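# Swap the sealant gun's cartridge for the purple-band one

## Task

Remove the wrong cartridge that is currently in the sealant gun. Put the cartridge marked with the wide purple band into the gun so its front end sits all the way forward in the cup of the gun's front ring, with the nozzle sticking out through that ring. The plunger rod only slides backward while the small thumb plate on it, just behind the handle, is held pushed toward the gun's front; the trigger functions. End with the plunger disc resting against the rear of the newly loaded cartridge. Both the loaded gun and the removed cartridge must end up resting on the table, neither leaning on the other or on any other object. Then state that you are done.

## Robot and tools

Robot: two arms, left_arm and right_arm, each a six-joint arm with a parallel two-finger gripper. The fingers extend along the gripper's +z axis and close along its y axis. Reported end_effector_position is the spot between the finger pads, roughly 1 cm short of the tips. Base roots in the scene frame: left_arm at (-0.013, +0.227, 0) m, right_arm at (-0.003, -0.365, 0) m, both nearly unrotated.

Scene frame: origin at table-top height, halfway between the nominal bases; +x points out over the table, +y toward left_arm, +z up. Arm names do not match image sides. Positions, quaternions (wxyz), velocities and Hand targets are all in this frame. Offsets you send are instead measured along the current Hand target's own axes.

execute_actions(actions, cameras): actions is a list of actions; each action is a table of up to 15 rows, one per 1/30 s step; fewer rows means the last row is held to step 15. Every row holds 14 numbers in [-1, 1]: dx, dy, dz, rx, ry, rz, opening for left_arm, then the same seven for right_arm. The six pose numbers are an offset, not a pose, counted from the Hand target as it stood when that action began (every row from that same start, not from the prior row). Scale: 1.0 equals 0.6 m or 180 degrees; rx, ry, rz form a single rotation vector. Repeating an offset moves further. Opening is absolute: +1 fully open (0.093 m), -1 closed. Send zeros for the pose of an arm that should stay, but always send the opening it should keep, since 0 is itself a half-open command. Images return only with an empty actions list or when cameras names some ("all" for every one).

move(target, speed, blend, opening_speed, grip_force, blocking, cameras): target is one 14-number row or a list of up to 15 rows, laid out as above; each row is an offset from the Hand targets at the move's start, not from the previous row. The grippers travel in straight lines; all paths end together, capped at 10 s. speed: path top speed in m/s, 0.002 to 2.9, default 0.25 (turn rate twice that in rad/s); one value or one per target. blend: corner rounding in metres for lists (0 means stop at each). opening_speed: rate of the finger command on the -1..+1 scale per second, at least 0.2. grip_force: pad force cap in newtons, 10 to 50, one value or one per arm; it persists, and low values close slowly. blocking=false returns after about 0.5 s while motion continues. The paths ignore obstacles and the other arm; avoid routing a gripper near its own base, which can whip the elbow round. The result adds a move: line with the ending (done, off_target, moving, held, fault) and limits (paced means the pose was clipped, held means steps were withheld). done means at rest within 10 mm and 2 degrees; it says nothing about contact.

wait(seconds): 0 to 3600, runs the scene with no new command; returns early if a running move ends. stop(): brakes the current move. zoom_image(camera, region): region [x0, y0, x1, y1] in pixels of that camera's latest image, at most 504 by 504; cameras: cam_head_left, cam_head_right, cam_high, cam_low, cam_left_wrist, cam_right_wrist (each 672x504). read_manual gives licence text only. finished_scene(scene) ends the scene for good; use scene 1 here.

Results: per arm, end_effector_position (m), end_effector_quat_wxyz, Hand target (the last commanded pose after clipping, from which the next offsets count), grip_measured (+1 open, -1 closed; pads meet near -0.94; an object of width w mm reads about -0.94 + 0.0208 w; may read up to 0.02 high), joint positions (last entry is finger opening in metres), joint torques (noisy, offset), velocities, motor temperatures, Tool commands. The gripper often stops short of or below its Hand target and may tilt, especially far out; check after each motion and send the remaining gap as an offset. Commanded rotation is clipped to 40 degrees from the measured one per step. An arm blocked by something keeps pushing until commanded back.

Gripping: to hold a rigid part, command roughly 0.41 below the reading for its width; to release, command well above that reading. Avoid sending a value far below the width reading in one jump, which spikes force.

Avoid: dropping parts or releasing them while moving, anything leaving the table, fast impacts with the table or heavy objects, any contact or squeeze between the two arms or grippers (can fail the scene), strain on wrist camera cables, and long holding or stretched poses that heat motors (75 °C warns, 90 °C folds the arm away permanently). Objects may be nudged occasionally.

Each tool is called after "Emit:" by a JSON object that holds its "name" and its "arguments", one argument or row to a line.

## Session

Emit:
{"name": "move", "arguments": {
  "target": [-0.2,0,-0.25,0,0,0,1,-0.2,0,-0.25,0,0,0,1],
  "cameras": ["all"]
}}

Emit:
{"name": "zoom_image", "arguments": {
  "camera": "cam_high",
  "region": [200, 60, 500, 360]
}}

Scene clock: 2.40 s.
left_arm: end_effector_position=(+0.2876, +0.2284, +0.2450) grip_measured=+1.000 end_effector_quat_wxyz=(+0.571, +0.012, +0.821, +0.010) | right_arm: end_effector_position=(+0.2989, -0.3492, +0.2482) grip_measured=+1.000 end_effector_quat_wxyz=(+0.565, -0.029, +0.825, +0.006)
Joint positions: left_arm=[0.022 0.735 0.65 -0.27 0.001 0.033 0.093] | right_arm=[0.049 0.755 0.68 -0.295 0.01 -0.02 0.093]
Joint torques (N m): left_arm=[-0.65 -0.17 11.62 1.8 -0.32 -0.11] | right_arm=[0.9 -0.35 13.82 1.98 0.09 0.11]
Motor temperatures (°C): left_arm=[28 37 33 27 27 26 27] | right_arm=[26 34 40 27 28 25 27]
Heat: left arm: 37 °C; right arm: 40 °C.
Hand target: left_arm +0.2881, +0.2285, +0.2585; +0.578, +0.008, +0.816, +0.015 | right_arm +0.2991, -0.3471, +0.2642; +0.574, -0.026, +0.818, +0.008
Off the commanded pose: left_arm 0.014 m, 1 deg | right_arm 0.016 m, 1 deg.
move: off_target (left_arm, right_arm)
cam_left_wrist: T_world_to_cam=[[-0.00411, -0.99837, -0.05695, 0.24572], [-0.7215, 0.04239, -0.69112, 0.40568], [0.69241, 0.03825, -0.72049, 0.05737]] pos_world=[0.25398, 0.22592, 0.3357]
cam_right_wrist: T_world_to_cam=[[0.03837, -0.99872, 0.033, -0.3716], [-0.71611, -0.05052, -0.69616, 0.40692], [0.69693, 0.00308, -0.71713, 0.05221]] pos_world=[0.26927, -0.35073, 0.33298]

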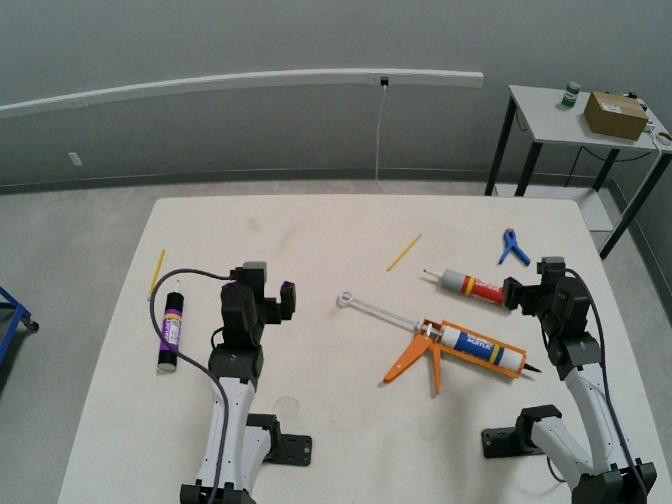

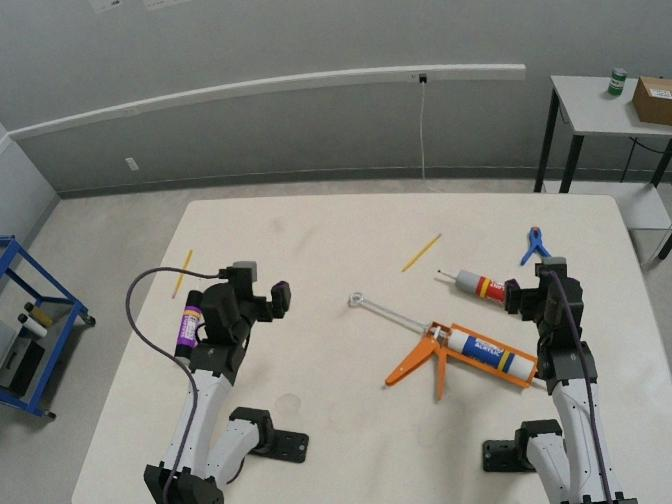

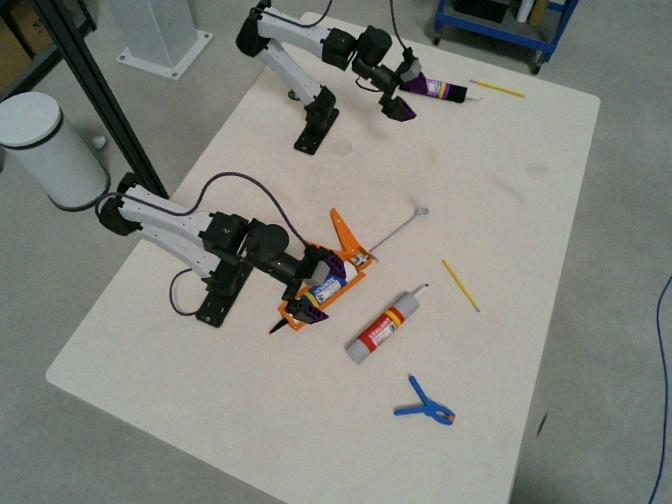

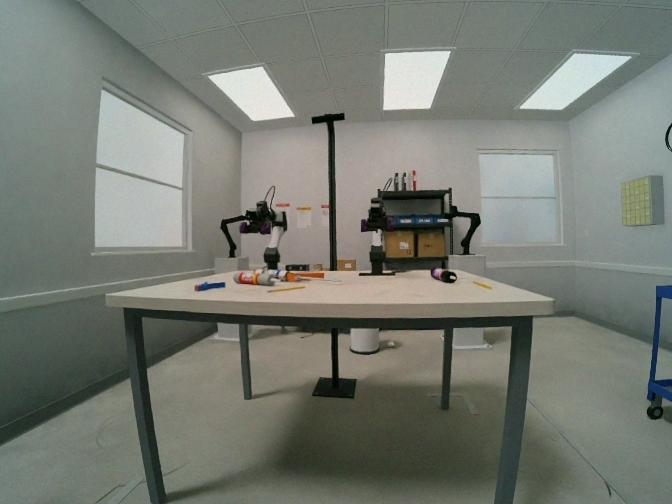

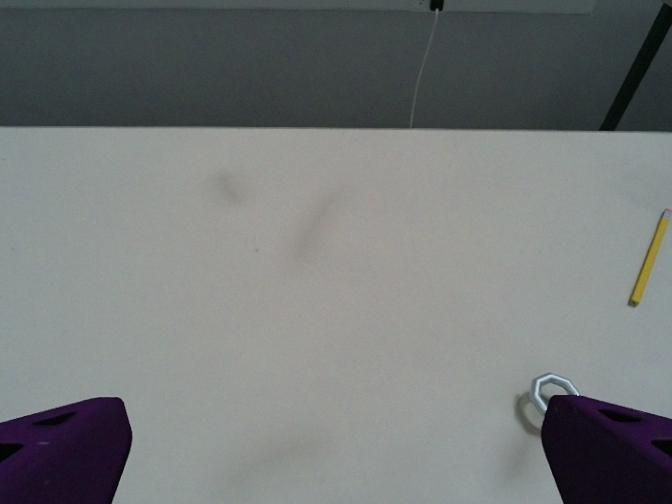

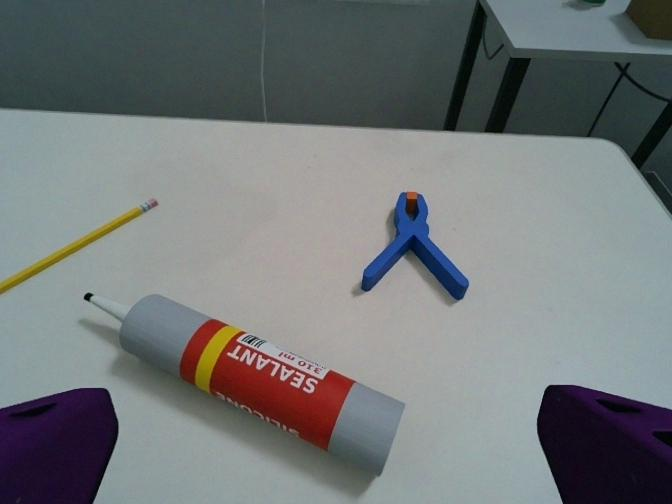

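Scaled by 1.680 from the camera's image (finer frame: 960x720).

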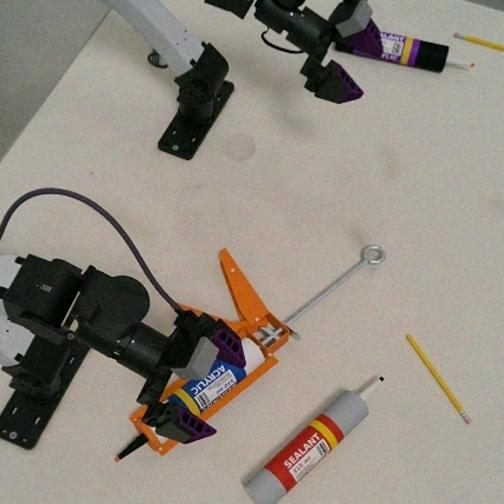

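Emit:
{"name": "move", "arguments": {
  "target": [0.14,-0.289,0.22,-0.221,0.35,-0.329,0.3,0.157,0.38,0.106,0.082,0.384,0.127,0.3],
  "cameras": ["cam_left_wrist","cam_right_wrist","cam_high"]
}}

Scene clock: 46.27 s.
left_arm: end_effector_position=(+0.3820, +0.0601, +0.1293) grip_measured=+0.302 end_effector_quat_wxyz=(+0.002, -0.546, +0.838, +0.001) | right_arm: end_effector_position=(+0.3137, -0.1249, +0.1445) grip_measured=+0.302 end_effector_quat_wxyz=(+0.001, +0.184, +0.983, -0.009)
Joint positions: left_arm=[-0.385 2.229 2.187 -1.527 -0.005 -1.557 0.06] | right_arm=[0.646 2.095 2.034 -1.522 0.013 1.023 0.06]
Joint torques (N m): left_arm=[0.55 -8.58 9.17 0.07 -0.06 -0.16] | right_arm=[0.76 -9.17 11.12 0.16 -0.2 0.27]
Motor temperatures (°C): left_arm=[28 37 41 32 27 26 27] | right_arm=[26 34 56 33 28 25 27]
Heat: left arm: 41 °C; right arm: 56 °C.
Hand target: left_arm +0.3855, +0.0596, +0.1298; +0.000, -0.555, +0.832, +0.000 | right_arm +0.3149, -0.1198, +0.1501; -0.001, +0.195, +0.981, +0.000
Off the commanded pose: left_arm 0.004 m, 1 deg | right_arm 0.008 m, 2 deg.
move: done
cam_left_wrist: T_world_to_cam=[[0.90451, -0.42625, -0.01338, -0.31565], [-0.37935, -0.81853, 0.4314, 0.17679], [-0.19484, -0.38513, -0.90206, 0.30293]] pos_world=[0.4116, 0.12683, 0.19277]
cam_right_wrist: T_world_to_cam=[[-0.35747, -0.93322, 0.03635, -0.01283], [-0.84493, 0.33975, 0.41313, 0.28551], [-0.39788, 0.11697, -0.90995, 0.35242]] pos_world=[0.37687, -0.1502, 0.2032]
Images, in order (width x height): cam_high 672x504, cam_left_wrist 672x504, cam_right_wrist 672x504.

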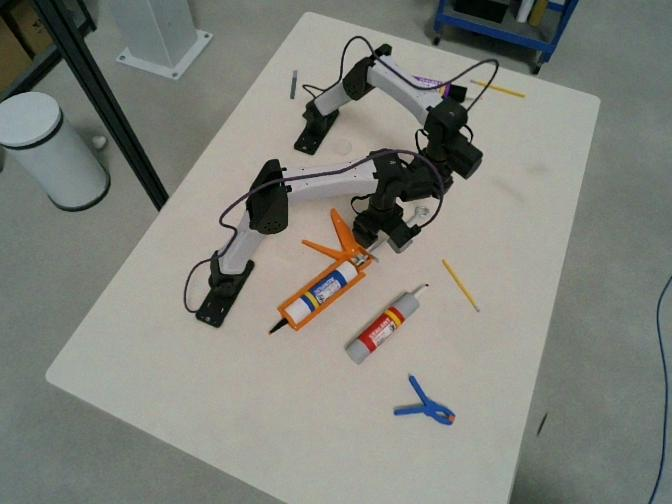

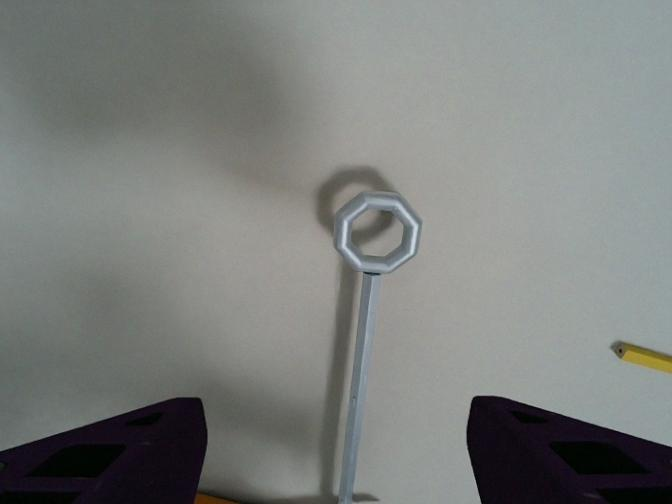

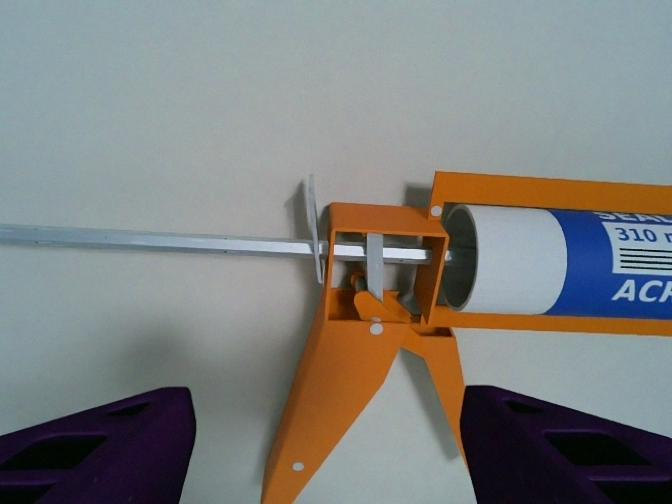

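Emit:
{"name": "move", "arguments": {
  "target": [0.049,-0.0205,0.1,0,0,0.035,0.3,0,0.003,0.14,0,0,0.0167,-0.6],
  "speed": 0.15,
  "cameras": ["cam_left_wrist","cam_right_wrist"]
}}

Scene clock: 82.20 s.
left_arm: end_effector_position=(+0.3830, +0.0321, +0.0763) grip_measured=+0.302 end_effector_quat_wxyz=(+0.001, -0.514, +0.858, +0.002) | right_arm: end_effector_position=(+0.3141, -0.1239, +0.0683) grip_measured=-0.598 end_effector_quat_wxyz=(-0.002, +0.211, +0.977, -0.010)
Joint positions: left_arm=[-0.441 2.271 2.044 -1.346 -0.003 -1.538 0.06] | right_arm=[0.646 2.095 1.73 -1.223 0.01 1.079 0.016]
Joint torques (N m): left_arm=[-0.29 -9.01 6.63 0.38 -0.08 0.07] | right_arm=[1.02 -9.74 7.3 0.51 -0.17 0.26]
Motor temperatures (°C): left_arm=[28 45 42 29 27 26 27] | right_arm=[26 46 52 29 28 25 27]
Heat: left arm: 45 °C; right arm: 52 °C.
Hand target: left_arm +0.3856, +0.0278, +0.0698; +0.000, -0.508, +0.861, +0.000 | right_arm +0.3155, -0.1182, +0.0661; -0.001, +0.221, +0.975, +0.000
Off the commanded pose: left_arm 0.008 m, 1 deg | right_arm 0.006 m, 2 deg.
move: done
cam_left_wrist: T_world_to_cam=[[0.8699, -0.49295, -0.01648, -0.31362], [-0.4382, -0.78777, 0.4329, 0.19862], [-0.22638, -0.36936, -0.90129, 0.2561]] pos_world=[0.41783, 0.09646, 0.13967]
cam_right_wrist: T_world_to_cam=[[-0.40824, -0.91206, 0.03868, 0.00943], [-0.82303, 0.38606, 0.41663, 0.3157], [-0.39492, 0.13825, -0.90825, 0.28462]] pos_world=[0.37608, -0.15262, 0.12661]

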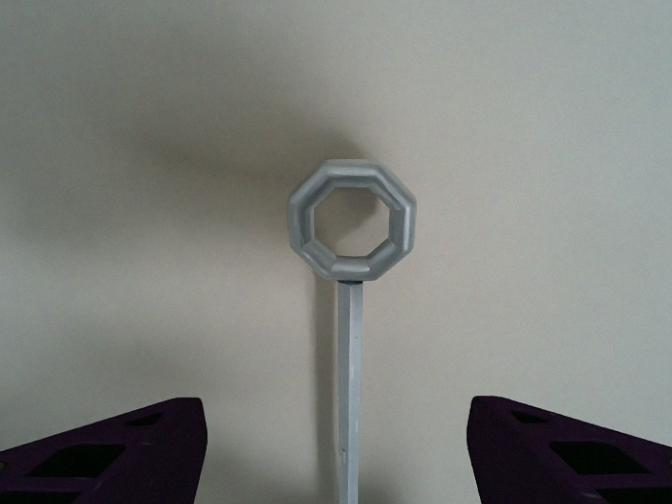

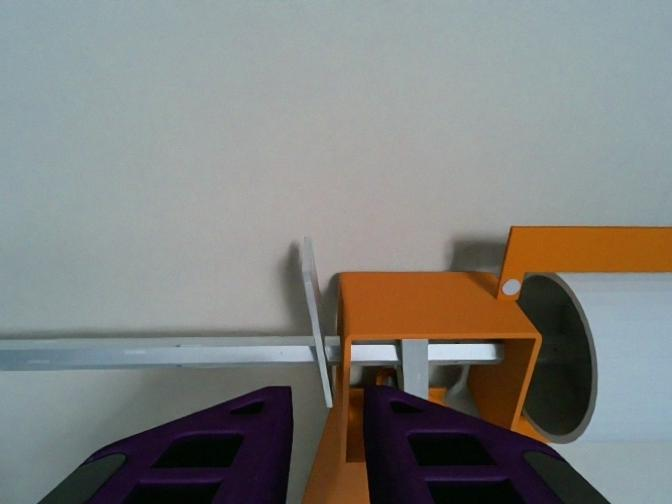

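Emit:
{"name": "move", "arguments": {
  "target": [
    [0.01,-0.0067,0.04,0,0,0,0.3,0.007,0,0.03,0,0,0,-0.6],
    [0.01,-0.0067,0.076,0,0,0,0.3,0.007,0,0.052,0,0,0,-0.6],
    [0.01,-0.0067,0.076,0,0,0,-1,0.007,0,0.052,0,0,0,-1]
  ],
  "speed": 0.06,
  "cameras": ["cam_left_wrist","cam_right_wrist"]
}}

Scene clock: 144.93 s.
left_arm: end_effector_position=(+0.3844, +0.0230, +0.0316) grip_measured=-0.974 end_effector_quat_wxyz=(+0.002, -0.506, +0.862, +0.001) | right_arm: end_effector_position=(+0.3100, -0.1243, +0.0402) grip_measured=-0.943 end_effector_quat_wxyz=(-0.006, +0.223, +0.975, -0.007)
Joint positions: left_arm=[-0.458 2.306 1.926 -1.19 -0.003 -1.538 0] | right_arm=[0.648 2.103 1.629 -1.116 0.001 1.105 0]
Joint torques (N m): left_arm=[-0.53 -9.2 6.38 0.38 -0.08 -0.06] | right_arm=[1.01 -8.98 7.06 0.6 -0.08 0.17]
Motor temperatures (°C): left_arm=[28 51 40 28 27 26 27] | right_arm=[26 54 47 28 28 25 27]
Heat: left arm: 51 °C; right arm: 54 °C.
Hand target: left_arm +0.3862, +0.0206, +0.0242; +0.000, -0.508, +0.861, +0.000 | right_arm +0.3117, -0.1163, +0.0349; -0.001, +0.221, +0.975, +0.000
Off the commanded pose: left_arm 0.008 m, 0 deg | right_arm 0.010 m, 1 deg.
move: done
cam_left_wrist: T_world_to_cam=[[0.86149, -0.5076, -0.01336, -0.31651], [-0.45266, -0.77964, 0.43274, 0.21674], [-0.23008, -0.36676, -0.90142, 0.2141]] pos_world=[0.42003, 0.08684, 0.09497]
cam_right_wrist: T_world_to_cam=[[-0.43045, -0.9019, 0.03585, 0.01679], [-0.81056, 0.40371, 0.42428, 0.3222], [-0.39713, 0.15357, -0.90482, 0.26008]] pos_world=[0.37168, -0.15488, 0.09802]

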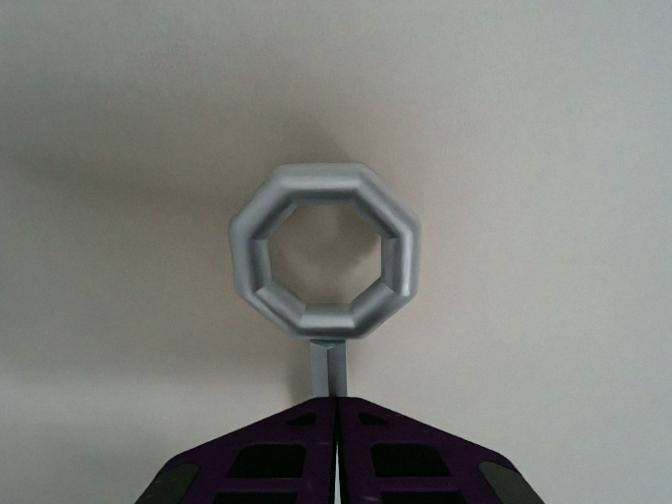

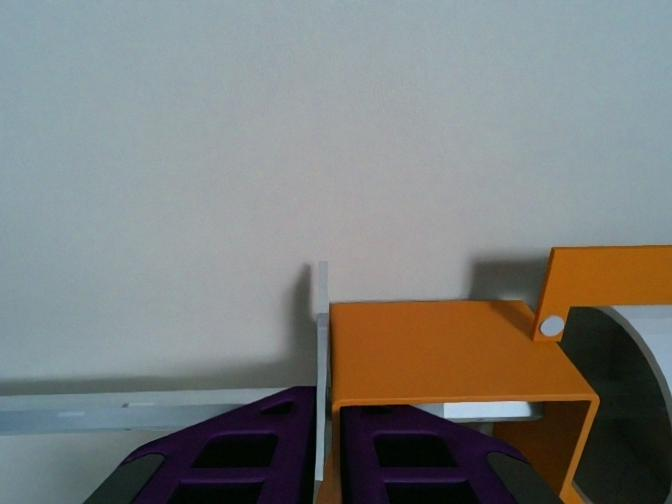

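Emit:
{"name": "move", "arguments": {
  "target": [
    [0,0,-0.02,0,0,0,0.2,0,0,0,0,0,0,-1],
    [0,0,0.015,0,0,0,0.2,0,0,0,0,0,0,-1],
    [0,0,0.015,0,0,0,-1,0,0,0,0,0,0,-1]
  ],
  "speed": 0.08,
  "cameras": ["cam_left_wrist"]
}}

Scene clock: 154.30 s.
left_arm: end_effector_position=(+0.3849, +0.0233, +0.0229) grip_measured=-0.952 end_effector_quat_wxyz=(+0.001, -0.510, +0.860, +0.000) | right_arm: end_effector_position=(+0.3105, -0.1244, +0.0402) grip_measured=-0.947 end_effector_quat_wxyz=(-0.006, +0.226, +0.974, -0.006)
Joint positions: left_arm=[-0.457 2.312 1.901 -1.158 -0.002 -1.546 0] | right_arm=[0.646 2.103 1.629 -1.114 -0.001 1.109 0]
Joint torques (N m): left_arm=[-0.53 -9.17 6.34 0.37 -0.1 -0.05] | right_arm=[1.01 -9.03 7.05 0.6 -0.04 0.12]
Heat: left arm: 50 °C; right arm: 52 °C.
Hand target: left_arm +0.3862, +0.0206, +0.0152; +0.000, -0.508, +0.861, +0.000 | right_arm +0.3117, -0.1163, +0.0349; -0.001, +0.221, +0.975, +0.000
Off the commanded pose: left_arm 0.008 m, 0 deg | right_arm 0.010 m, 1 deg.
move: done
cam_left_wrist: T_world_to_cam=[[0.86614, -0.49967, -0.01171, -0.31896], [-0.44575, -0.78284, 0.43413, 0.21836], [-0.22608, -0.37079, -0.90078, 0.20493]] pos_world=[0.41993, 0.08755, 0.08607]

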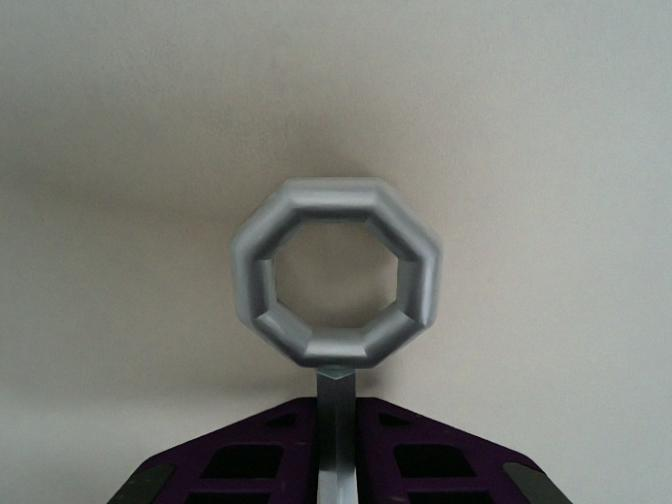

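Emit:
{"name": "move", "arguments": {
  "target": [-0.15,0,0,0,0,0,-1,0,-0.08,0,0,0,0,-1],
  "speed": 0.06,
  "cameras": ["cam_left_wrist","cam_right_wrist","cam_high"]
}}

Emit:
{"name": "zoom_image", "arguments": {
  "camera": "cam_high",
  "region": [250, 180, 450, 340]
}}

Scene clock: 167.43 s.
left_arm: end_effector_position=(+0.4038, +0.0542, +0.0213) grip_measured=-0.962 end_effector_quat_wxyz=(-0.050, -0.500, +0.864, -0.035) | right_arm: end_effector_position=(+0.3134, -0.1197, +0.0402) grip_measured=-0.951 end_effector_quat_wxyz=(+0.031, +0.228, +0.971, +0.064)
Joint positions: left_arm=[-0.331 2.345 1.946 -1.182 0.121 -1.397 0] | right_arm=[0.637 1.983 1.441 -0.889 -0.035 1.108 0]
Joint torques (N m): left_arm=[4.59 -8.81 9.09 0.23 -1.35 0.37] | right_arm=[-2.14 -10.71 4.31 -0.53 0.25 -0.49]
Heat: left arm: 49 °C; right arm: 51 °C.
Hand target: left_arm +0.4297, +0.0994, +0.0153; +0.000, -0.508, +0.861, +0.000 | right_arm +0.2910, -0.1596, +0.0349; -0.001, +0.221, +0.975, +0.000
Off the commanded pose: left_arm 0.052 m, 7 deg | right_arm 0.046 m, 8 deg.
move: off_target (left_arm, right_arm)
cam_left_wrist: T_world_to_cam=[[0.85436, -0.51968, 0.00005, -0.31435], [-0.43711, -0.71856, 0.54094, 0.24238], [-0.28108, -0.46218, -0.84106, 0.24513]] pos_world=[0.44341, 0.12409, 0.07507]
cam_right_wrist: T_world_to_cam=[[-0.43647, -0.89158, -0.12072, 0.03184], [-0.84842, 0.3632, 0.38506, 0.33165], [-0.29947, 0.27049, -0.91496, 0.24452]] pos_world=[0.3685, -0.1582, 0.09986]
Images, in order (width x height): cam_high 672x504, cam_left_wrist 672x504, cam_right_wrist 672x504.

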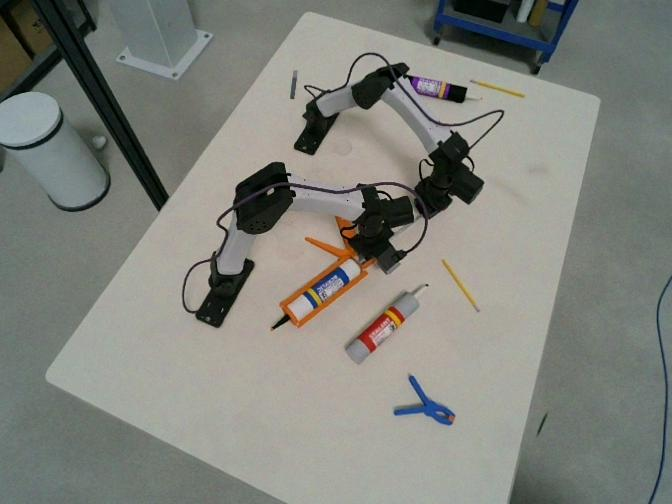

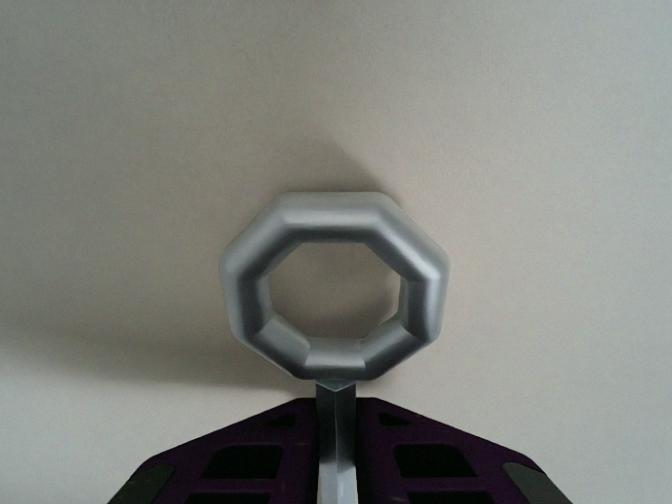

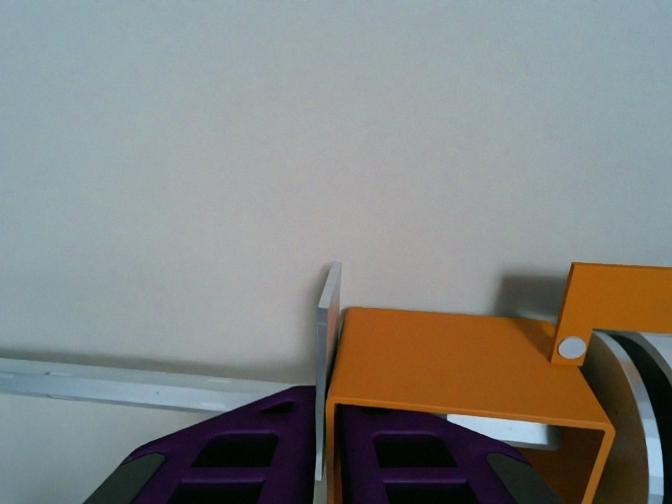

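Scaled by 2.520 from the camera's image (finer frame: 960x720).

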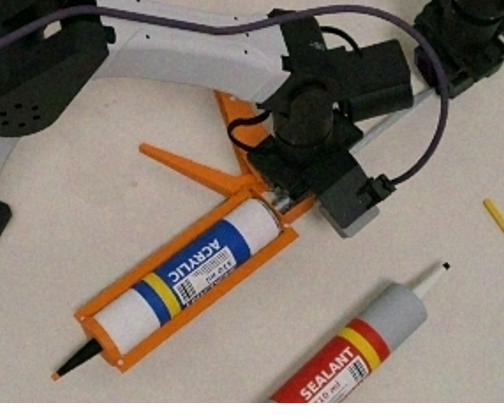

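Emit:
{"name": "move", "arguments": {
  "target": [
    [0.07,0,0,0,0,0,-1,0,0.07,0,0,0,0,-1],
    [0.07,0,0,0,0,0,0.2,0,0.07,0,0,0,0,-0.6],
    [0.07,0,-0.15,0,0,0,0.2,0,0.07,-0.13,0,0,0,-0.4],
    [-0.1,-0.1,-0.3,0,0,0,0.2,0,0.02,-0.18,0,0,0,0]
  ],
  "speed": 0.15,
  "cameras": ["cam_right_wrist","cam_high"]
}}

Emit:
{"name": "zoom_image", "arguments": {
  "camera": "cam_high",
  "region": [250, 180, 450, 340]
}}

Scene clock: 186.97 s.
left_arm: end_effector_position=(+0.5027, +0.1181, +0.1946) grip_measured=+0.198 end_effector_quat_wxyz=(+0.133, -0.504, +0.842, -0.140) | right_arm: end_effector_position=(+0.2961, -0.1437, +0.1264) grip_measured=-0.002 end_effector_quat_wxyz=(-0.019, +0.226, +0.974, -0.007)
Joint positions: left_arm=[-0.182 2.476 2.837 -1.544 0.027 -1.284 0.055] | right_arm=[0.62 1.996 1.813 -1.424 -0.019 1.083 0.045]
Joint torques (N m): left_arm=[0.21 -9.72 8.79 1.08 -0.32 0.11] | right_arm=[-0.4 -12.55 8.06 0.12 0.15 -0.12]
Motor temperatures (°C): left_arm=[29 52 40 28 27 26 28] | right_arm=[26 55 46 28 28 25 28]
Heat: left arm: 52 °C; right arm: 55 °C.
Hand target: left_arm +0.5111, +0.1228, +0.1953; +0.000, -0.508, +0.861, +0.000 | right_arm +0.2963, -0.1489, +0.1429; -0.001, +0.221, +0.975, +0.000
Off the commanded pose: left_arm 0.010 m, 22 deg | right_arm 0.017 m, 2 deg.
elbow stopped short (left arm): the move would have taken joint 3 (elbow) straighter than the controller allows.
move: off_target (left_arm, right_arm); target 2's new opening was sent with left_arm's hand 0.012 m and 4 deg from that target; target 3's new opening was sent with right_arm's hand 0.016 m and 2 deg from that target; target 4's new opening was sent with right_arm's hand 0.017 m and 2 deg from that target
cam_right_wrist: T_world_to_cam=[[-0.43545, -0.89928, 0.04103, -0.00857], [-0.79671, 0.40621, 0.4475, 0.27554], [-0.41909, 0.16218, -0.89334, 0.34176]] pos_world=[0.35903, -0.17506, 0.18236]
Images, in order (width x height): cam_high 672x504, cam_right_wrist 672x504.

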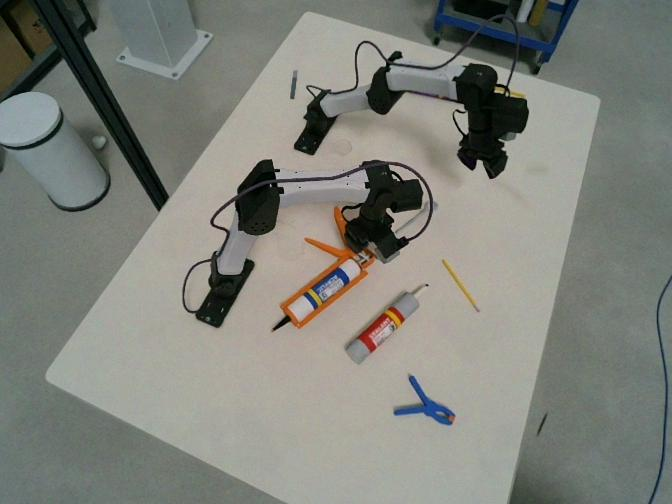

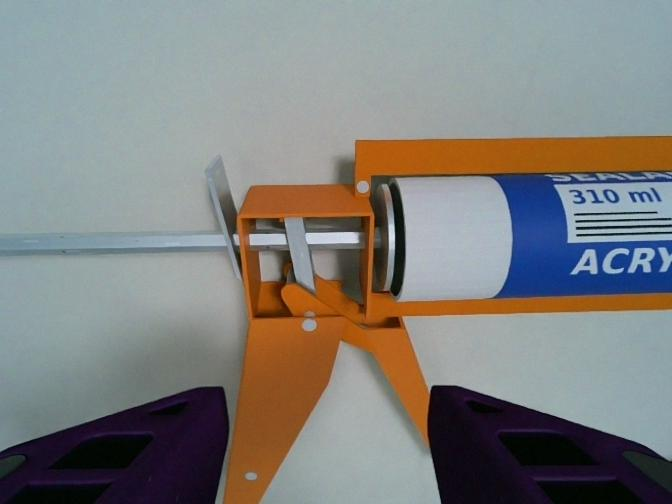

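Scaled by 2.520 from the camera's image (finer frame: 960x720).

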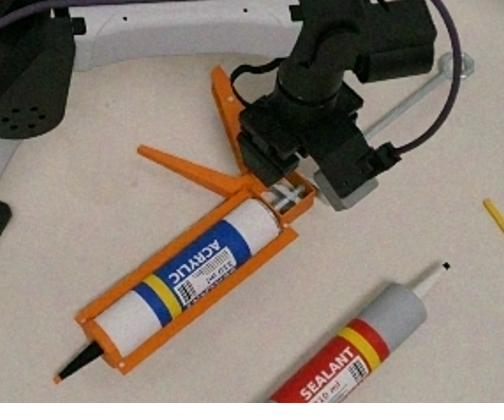

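Emit:
{"name": "move", "arguments": {
  "target": [-0.1,0,0.0,0,0,0,1,0.004,-0.102,0.038,0,0,-0.495,0.6],
  "cameras": ["cam_right_wrist"]
}}

Scene clock: 242.30 s.
left_arm: end_effector_position=(+0.5277, +0.1717, +0.1942) grip_measured=+1.000 end_effector_quat_wxyz=(+0.168, -0.502, +0.836, -0.141) | right_arm: end_effector_position=(+0.2626, -0.2030, +0.1102) grip_measured=+0.598 end_effector_quat_wxyz=(-0.029, -0.519, +0.854, +0.004)
Joint positions: left_arm=[-0.076 2.49 2.837 -1.475 0.027 -1.182 0.093] | right_arm=[0.536 1.775 1.456 -1.309 -0.007 -0.549 0.074]
Joint torques (N m): left_arm=[0.51 -9.65 8.94 1.38 -0.3 0.11] | right_arm=[-0.59 -10.35 7.23 0.43 -0.02 -0.17]
Motor temperatures (°C): left_arm=[28 55 41 30 27 26 27] | right_arm=[26 66 47 27 28 25 27]
Heat: left arm: 55 °C; right arm: 66 °C.
Hand target: left_arm +0.5401, +0.1754, +0.1954; +0.000, -0.508, +0.861, +0.000 | right_arm +0.2677, -0.2030, +0.1201; +0.000, -0.527, +0.850, +0.000
Off the commanded pose: left_arm 0.013 m, 25 deg | right_arm 0.011 m, 3 deg.
elbow stopped short (left arm): the move would have taken joint 3 (elbow) straighter than the controller allows.
move: off_target (left_arm, right_arm)
cam_right_wrist: T_world_to_cam=[[0.88924, -0.45711, -0.01719, -0.32753], [-0.39944, -0.79428, 0.45779, -0.06903], [-0.22292, -0.40022, -0.88889, 0.15671]] pos_world=[0.29861, -0.14183, 0.16527]

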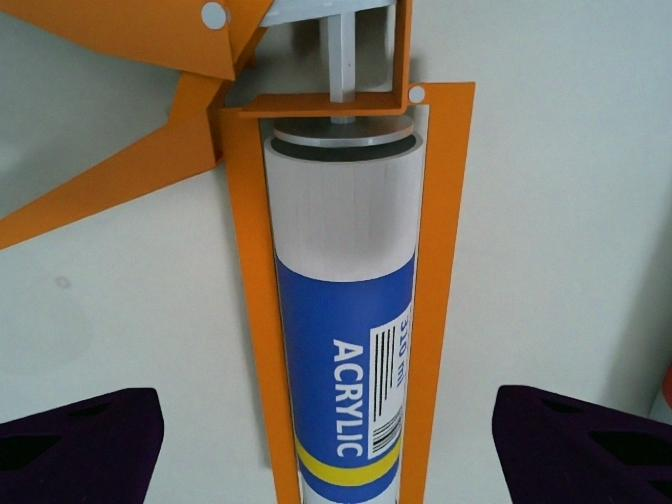

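Emit:
{"name": "move", "arguments": {
  "target": [
    [0,0,0,0,0,0,1,-0.018,-0.011,0.138,0,0,0,0.6],
    [0,0,0,0,0,0,1,-0.018,-0.011,0.138,0,0,0,-0.8]
  ],
  "speed": 0.12,
  "cameras": ["cam_right_wrist"]
}}

Emit:
{"name": "move", "arguments": {
  "target": [0,0,0,0,0,0,1,0,0,-0.08,0,0,0,-0.8],
  "speed": 0.06,
  "cameras": ["cam_right_wrist","cam_high"]
}}

Emit:
{"name": "zoom_image", "arguments": {
  "camera": "cam_high",
  "region": [250, 180, 450, 340]
}}

Scene clock: 264.80 s.
left_arm: end_effector_position=(+0.5277, +0.1717, +0.1942) grip_measured=+1.000 end_effector_quat_wxyz=(+0.168, -0.502, +0.836, -0.141) | right_arm: end_effector_position=(+0.2731, -0.1966, +0.0399) grip_measured=-0.116 end_effector_quat_wxyz=(-0.008, -0.520, +0.854, +0.002)
Joint positions: left_arm=[-0.076 2.49 2.837 -1.475 0.027 -1.182 0.093] | right_arm=[0.537 1.839 1.252 -0.999 -0.004 -0.549 0.04]
Joint torques (N m): left_arm=[0.5 -9.63 8.94 1.37 -0.3 0.12] | right_arm=[-0.49 -7.1 7.05 0.54 0.01 -0.15]
Motor temperatures (°C): left_arm=[28 54 41 31 27 26 27] | right_arm=[26 62 47 27 28 25 28]
Heat: left arm: 54 °C; right arm: 62 °C.
Hand target: left_arm +0.5401, +0.1754, +0.1954; +0.000, -0.508, +0.861, +0.000 | right_arm +0.2783, -0.1963, +0.0373; +0.000, -0.527, +0.850, +0.000
Off the commanded pose: left_arm 0.013 m, 25 deg | right_arm 0.006 m, 1 deg.
elbow stopped short (left arm): the move would have taken joint 3 (elbow) straighter than the controller allows.
move: done
cam_right_wrist: T_world_to_cam=[[0.89019, -0.45554, 0.00714, -0.33606], [-0.4145, -0.80328, 0.42771, -0.02406], [-0.18911, -0.3837, -0.90389, 0.09363]] pos_world=[0.30689, -0.13649, 0.09732]

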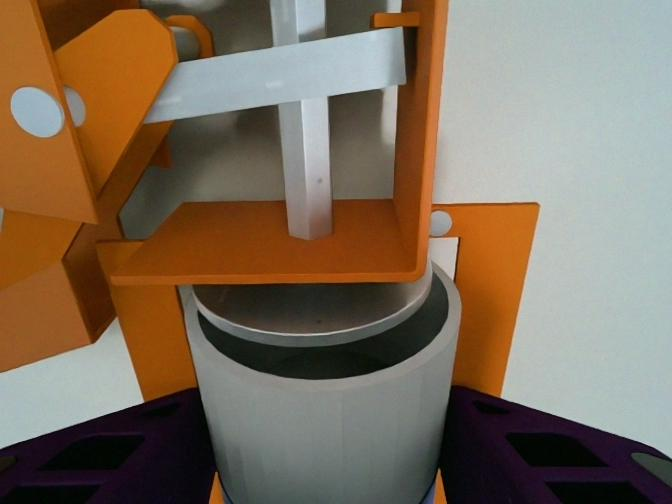

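Scene clock: 266.43 s.
left_arm: end_effector_position=(+0.5277, +0.1717, +0.1942) grip_measured=+1.000 end_effector_quat_wxyz=(+0.168, -0.502, +0.836, -0.141) | right_arm: end_effector_position=(+0.2731, -0.1969, +0.0596) grip_measured=-0.110 end_effector_quat_wxyz=(-0.021, -0.520, +0.854, +0.006)
Joint positions: left_arm=[-0.076 2.49 2.837 -1.475 0.027 -1.182 0.093] | right_arm=[0.533 1.839 1.333 -1.107 -0.012 -0.555 0.04]
Joint torques (N m): left_arm=[0.5 -9.63 8.94 1.37 -0.29 0.11] | right_arm=[-0.29 -11.15 12.27 -0.15 -0.03 -0.12]
Motor temperatures (°C): left_arm=[28 54 42 31 27 26 27] | right_arm=[26 62 47 27 28 25 28]
Heat: left arm: 54 °C; right arm: 62 °C.
Hand target: left_arm +0.5401, +0.1754, +0.1954; +0.000, -0.508, +0.861, +0.000 | right_arm +0.2784, -0.1963, +0.0853; +0.000, -0.527, +0.850, +0.000
Off the commanded pose: left_arm 0.013 m, 25 deg | right_arm 0.026 m, 3 deg.
elbow stopped short (left arm): the move would have taken joint 3 (elbow) straighter than the controller allows.
move: off_target (right_arm)
cam_right_wrist: T_world_to_cam=[[0.89069, -0.45442, -0.01321, -0.33504], [-0.40202, -0.80087, 0.44384, -0.03658], [-0.21227, -0.39002, -0.89601, 0.116]] pos_world=[0.30833, -0.13631, 0.11574]
Images, in order (width x height): cam_high 672x504, cam_right_wrist 672x504.

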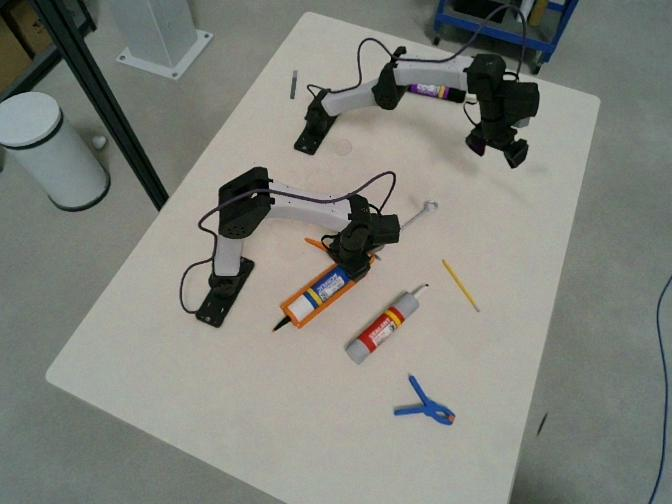

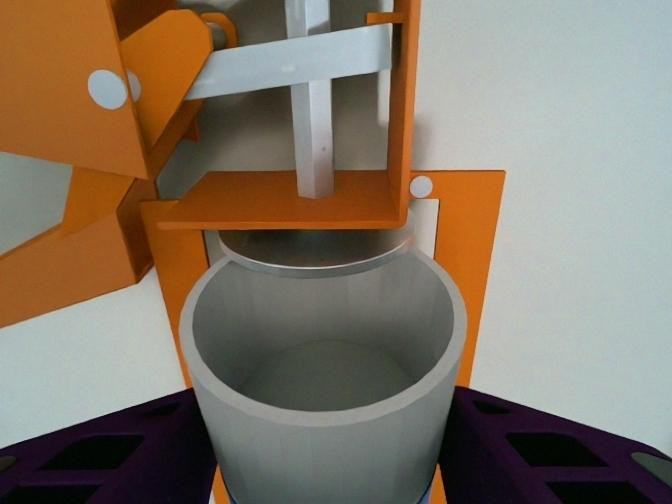

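Scaled by 2.520 from the camera's image (finer frame: 960x720).

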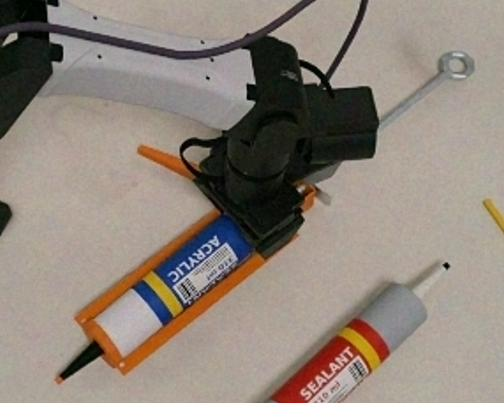

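Emit:
{"name": "move", "arguments": {
  "target": [
    [0,0,0,0,0,0,1,-0.0,0,-0.05,0,0,0,-0.8],
    [0,0,0,0,0,0,1,-0.17,0,-0.12,0,0,0,-0.8],
    [0,0,0,0,0,0,1,-0.17,0,-0.22,0,0,0,-0.8]
  ],
  "speed": 0.1,
  "blend": [0.01,0.02,0],
  "cameras": ["cam_high"]
}}

Emit:
{"name": "zoom_image", "arguments": {
  "camera": "cam_high",
  "region": [250, 180, 450, 340]
}}

Scene clock: 292.60 s.
left_arm: end_effector_position=(+0.5277, +0.1717, +0.1942) grip_measured=+1.000 end_effector_quat_wxyz=(+0.168, -0.502, +0.836, -0.141) | right_arm: end_effector_position=(+0.3261, -0.1011, +0.1770) grip_measured=-0.110 end_effector_quat_wxyz=(+0.052, -0.529, +0.847, +0.014)
Joint positions: left_arm=[-0.076 2.49 2.837 -1.475 0.027 -1.182 0.093] | right_arm=[0.661 2.112 2.188 -1.539 -0.016 -0.448 0.04]
Joint torques (N m): left_arm=[0.5 -9.63 8.94 1.38 -0.3 0.11] | right_arm=[0.73 -15.36 12.62 0.29 0.02 0.17]
Motor temperatures (°C): left_arm=[28 54 42 32 27 26 27] | right_arm=[26 60 51 27 28 25 29]
Heat: left arm: 54 °C; right arm: 60 °C.
Hand target: left_arm +0.5401, +0.1754, +0.1954; +0.000, -0.508, +0.861, +0.000 | right_arm +0.3239, -0.1050, +0.2173; +0.000, -0.527, +0.850, +0.000
Off the commanded pose: left_arm 0.013 m, 25 deg | right_arm 0.040 m, 6 deg.
elbow stopped short (left arm): the move would have taken joint 3 (elbow) straighter than the controller allows.
joint sent to its limit (right arm) — joint 4 (wrist pitch), lower limit. The joint targets are off in position and orientation.
move: off_target (right_arm)

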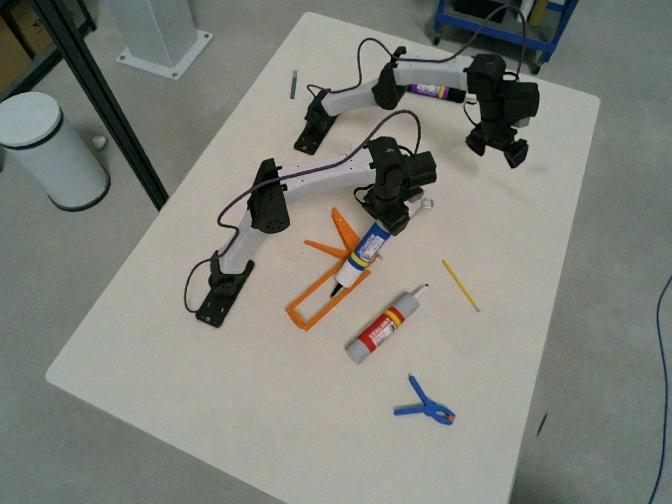

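Scaled by 2.520 from the camera's image (finer frame: 960x720).

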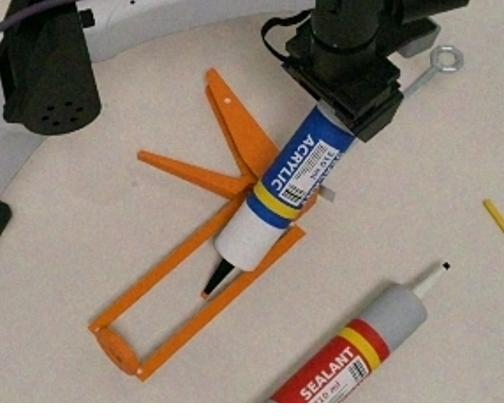

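Emit:
{"name": "move", "arguments": {
  "target": [
    [0,0,0,0,0,0,1,0.02,0,-0.07,0,0,0,-0.8],
    [0,0,0,0,0,0,1,0.194,-0.134,-0.1,0,0,0,-0.8],
    [0,0,0,0,0,0,1,0.552,-0.425,-0.1,0,0,0.353,-0.8]
  ],
  "speed": 0.15,
  "blend": [0.01,0.03,0],
  "cameras": ["cam_high","cam_right_wrist","cam_low"]
}}

Emit:
{"name": "zoom_image", "arguments": {
  "camera": "cam_low",
  "region": [140, 180, 340, 300]
}}

Scene clock: 311.30 s.
left_arm: end_effector_position=(+0.5277, +0.1717, +0.1942) grip_measured=+1.000 end_effector_quat_wxyz=(+0.168, -0.502, +0.836, -0.141) | right_arm: end_effector_position=(+0.4048, -0.5074, +0.2559) grip_measured=-0.110 end_effector_quat_wxyz=(+0.161, -0.010, +0.986, -0.046)
Joint positions: left_arm=[-0.076 2.49 2.837 -1.475 0.027 -1.182 0.093] | right_arm=[-0.354 2.043 2.373 -1.565 -0.027 -0.363 0.04]
Joint torques (N m): left_arm=[0.51 -9.63 8.95 1.37 -0.3 0.12] | right_arm=[-0.29 -10.26 12.67 1 0.14 0.2]
Motor temperatures (°C): left_arm=[28 54 42 32 27 26 27] | right_arm=[26 70 53 27 28 25 29]
Heat: left arm: 54 °C; right arm: 70 °C.
Hand target: left_arm +0.5401, +0.1754, +0.1954; +0.000, -0.508, +0.861, +0.000 | right_arm +0.4048, -0.5151, +0.2770; -0.001, +0.000, +1.000, +0.000
Off the commanded pose: left_arm 0.013 m, 25 deg | right_arm 0.022 m, 19 deg.
elbow stopped short (left arm): the move would have taken joint 3 (elbow) straighter than the controller allows.
joint sent to its limit (right arm) — joint 4 (wrist pitch), lower limit. The joint targets are off in position and orientation.
move: off_target (right_arm)
cam_right_wrist: T_world_to_cam=[[0.00383, -0.99365, 0.1124, -0.53763], [-0.99437, 0.00812, 0.10564, 0.41737], [-0.10588, -0.11217, -0.98803, 0.3202]] pos_world=[0.45098, -0.50169, 0.33271]
Images, in order (width x height): cam_high 672x504, cam_low 672x504, cam_right_wrist 672x504.

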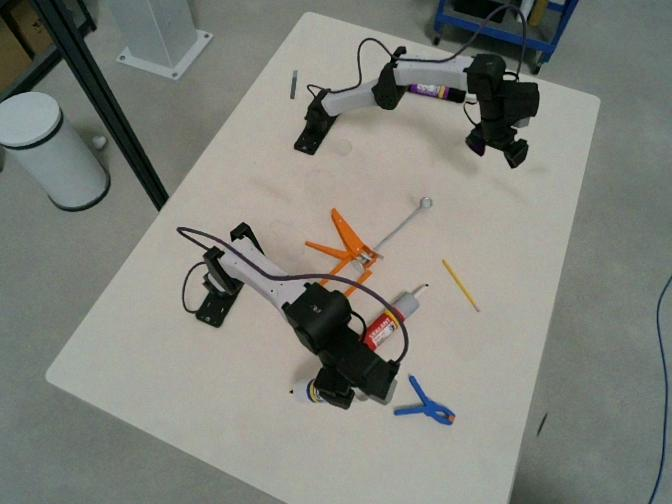

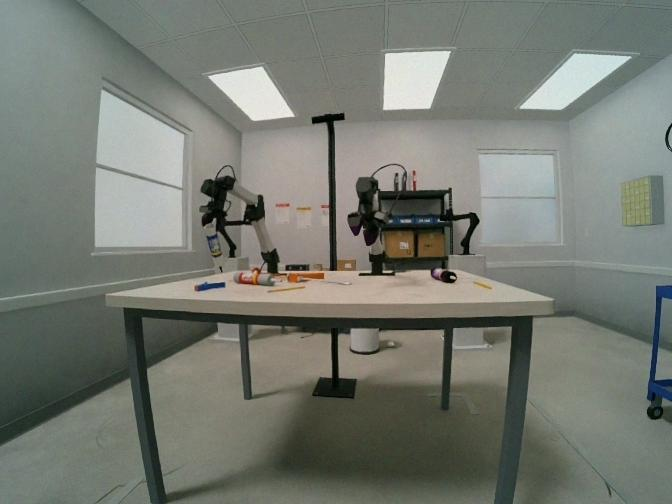

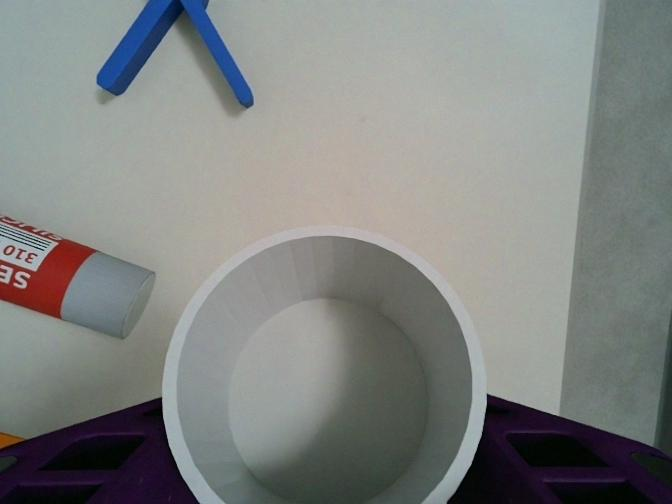

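Scaled by 2.520 from the camera's image (finer frame: 960x720).

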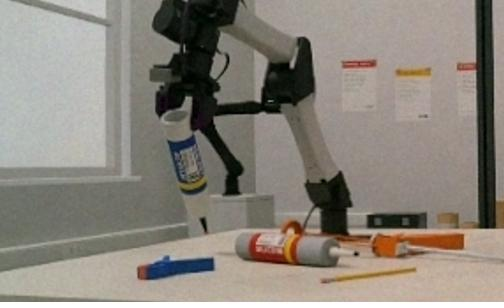

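Emit:
{"name": "move", "arguments": {
  "target": [
    [0,0,0,0,0,0,1,0.317,0,-0.01,0,0,0,-0.8],
    [0,0,0,0,0,0,1,0.183,0,0.087,0,0,0,-0.8],
    [0,0,0,0,0,0,1,0.088,0,0.187,0,0,0,-0.8],
    [0,0,0,0,0,0,1,0.03,0,0.315,0,0,0,-0.8],
    [0,0,0,0,0,0,1,0.017,0,0.395,0,0,0,-0.8]
  ],
  "speed": [0.25,0.1,0.1,0.1,0.08],
  "blend": [0.005,0.02,0.02,0.02,0],
  "cameras": ["cam_high","cam_low"]
}}

Emit:
{"name": "zoom_image", "arguments": {
  "camera": "cam_low",
  "region": [140, 180, 340, 300]
}}

Scene clock: 338.97 s.
left_arm: end_effector_position=(+0.5277, +0.1717, +0.1942) grip_measured=+1.000 end_effector_quat_wxyz=(+0.168, -0.502, +0.836, -0.141) | right_arm: end_effector_position=(+0.3804, -0.5103, +0.0420) grip_measured=-0.107 end_effector_quat_wxyz=(-0.027, -0.007, +1.000, +0.012)
Joint positions: left_arm=[-0.076 2.49 2.837 -1.475 0.027 -1.182 0.093] | right_arm=[-0.371 2.203 1.793 -1.22 -0.002 -0.379 0.04]
Joint torques (N m): left_arm=[0.51 -9.65 8.94 1.37 -0.3 0.12] | right_arm=[0.84 -10.48 7.64 0.81 -0.02 0.21]
Motor temperatures (°C): left_arm=[28 55 43 33 27 26 27] | right_arm=[26 64 56 28 28 25 30]
Heat: left arm: 55 °C; right arm: 64 °C.
Hand target: left_arm +0.5401, +0.1754, +0.1954; +0.000, -0.508, +0.861, +0.000 | right_arm +0.3943, -0.5150, +0.0400; -0.001, +0.000, +1.000, +0.000
Off the commanded pose: left_arm 0.013 m, 25 deg | right_arm 0.015 m, 3 deg.
elbow stopped short (left arm): the move would have taken joint 3 (elbow) straighter than the controller allows.
move: off_target (right_arm)

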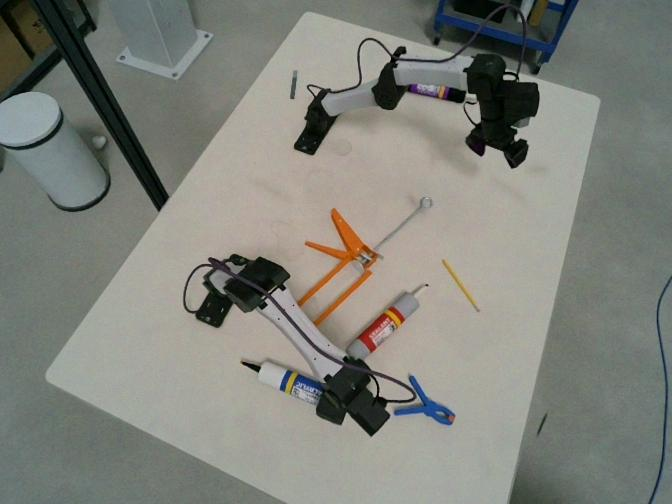

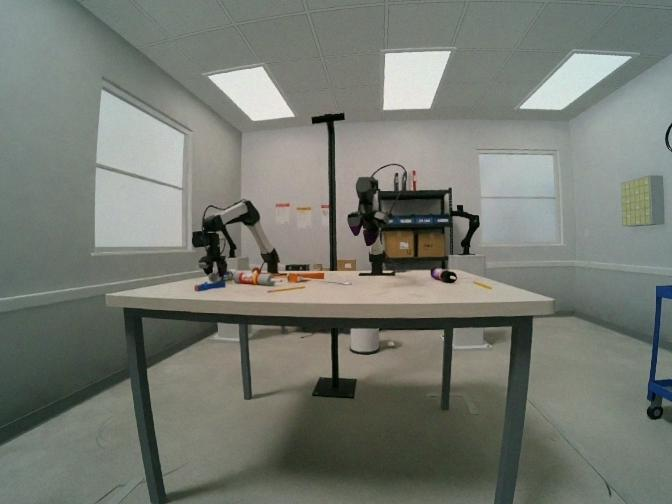

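Scaled by 2.520 from the camera's image (finer frame: 960x720).

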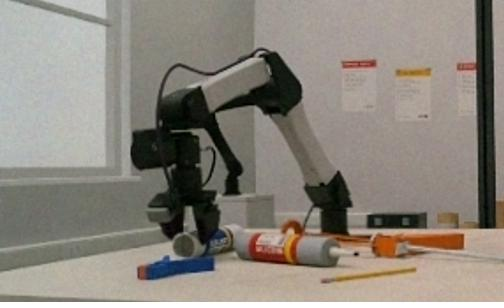

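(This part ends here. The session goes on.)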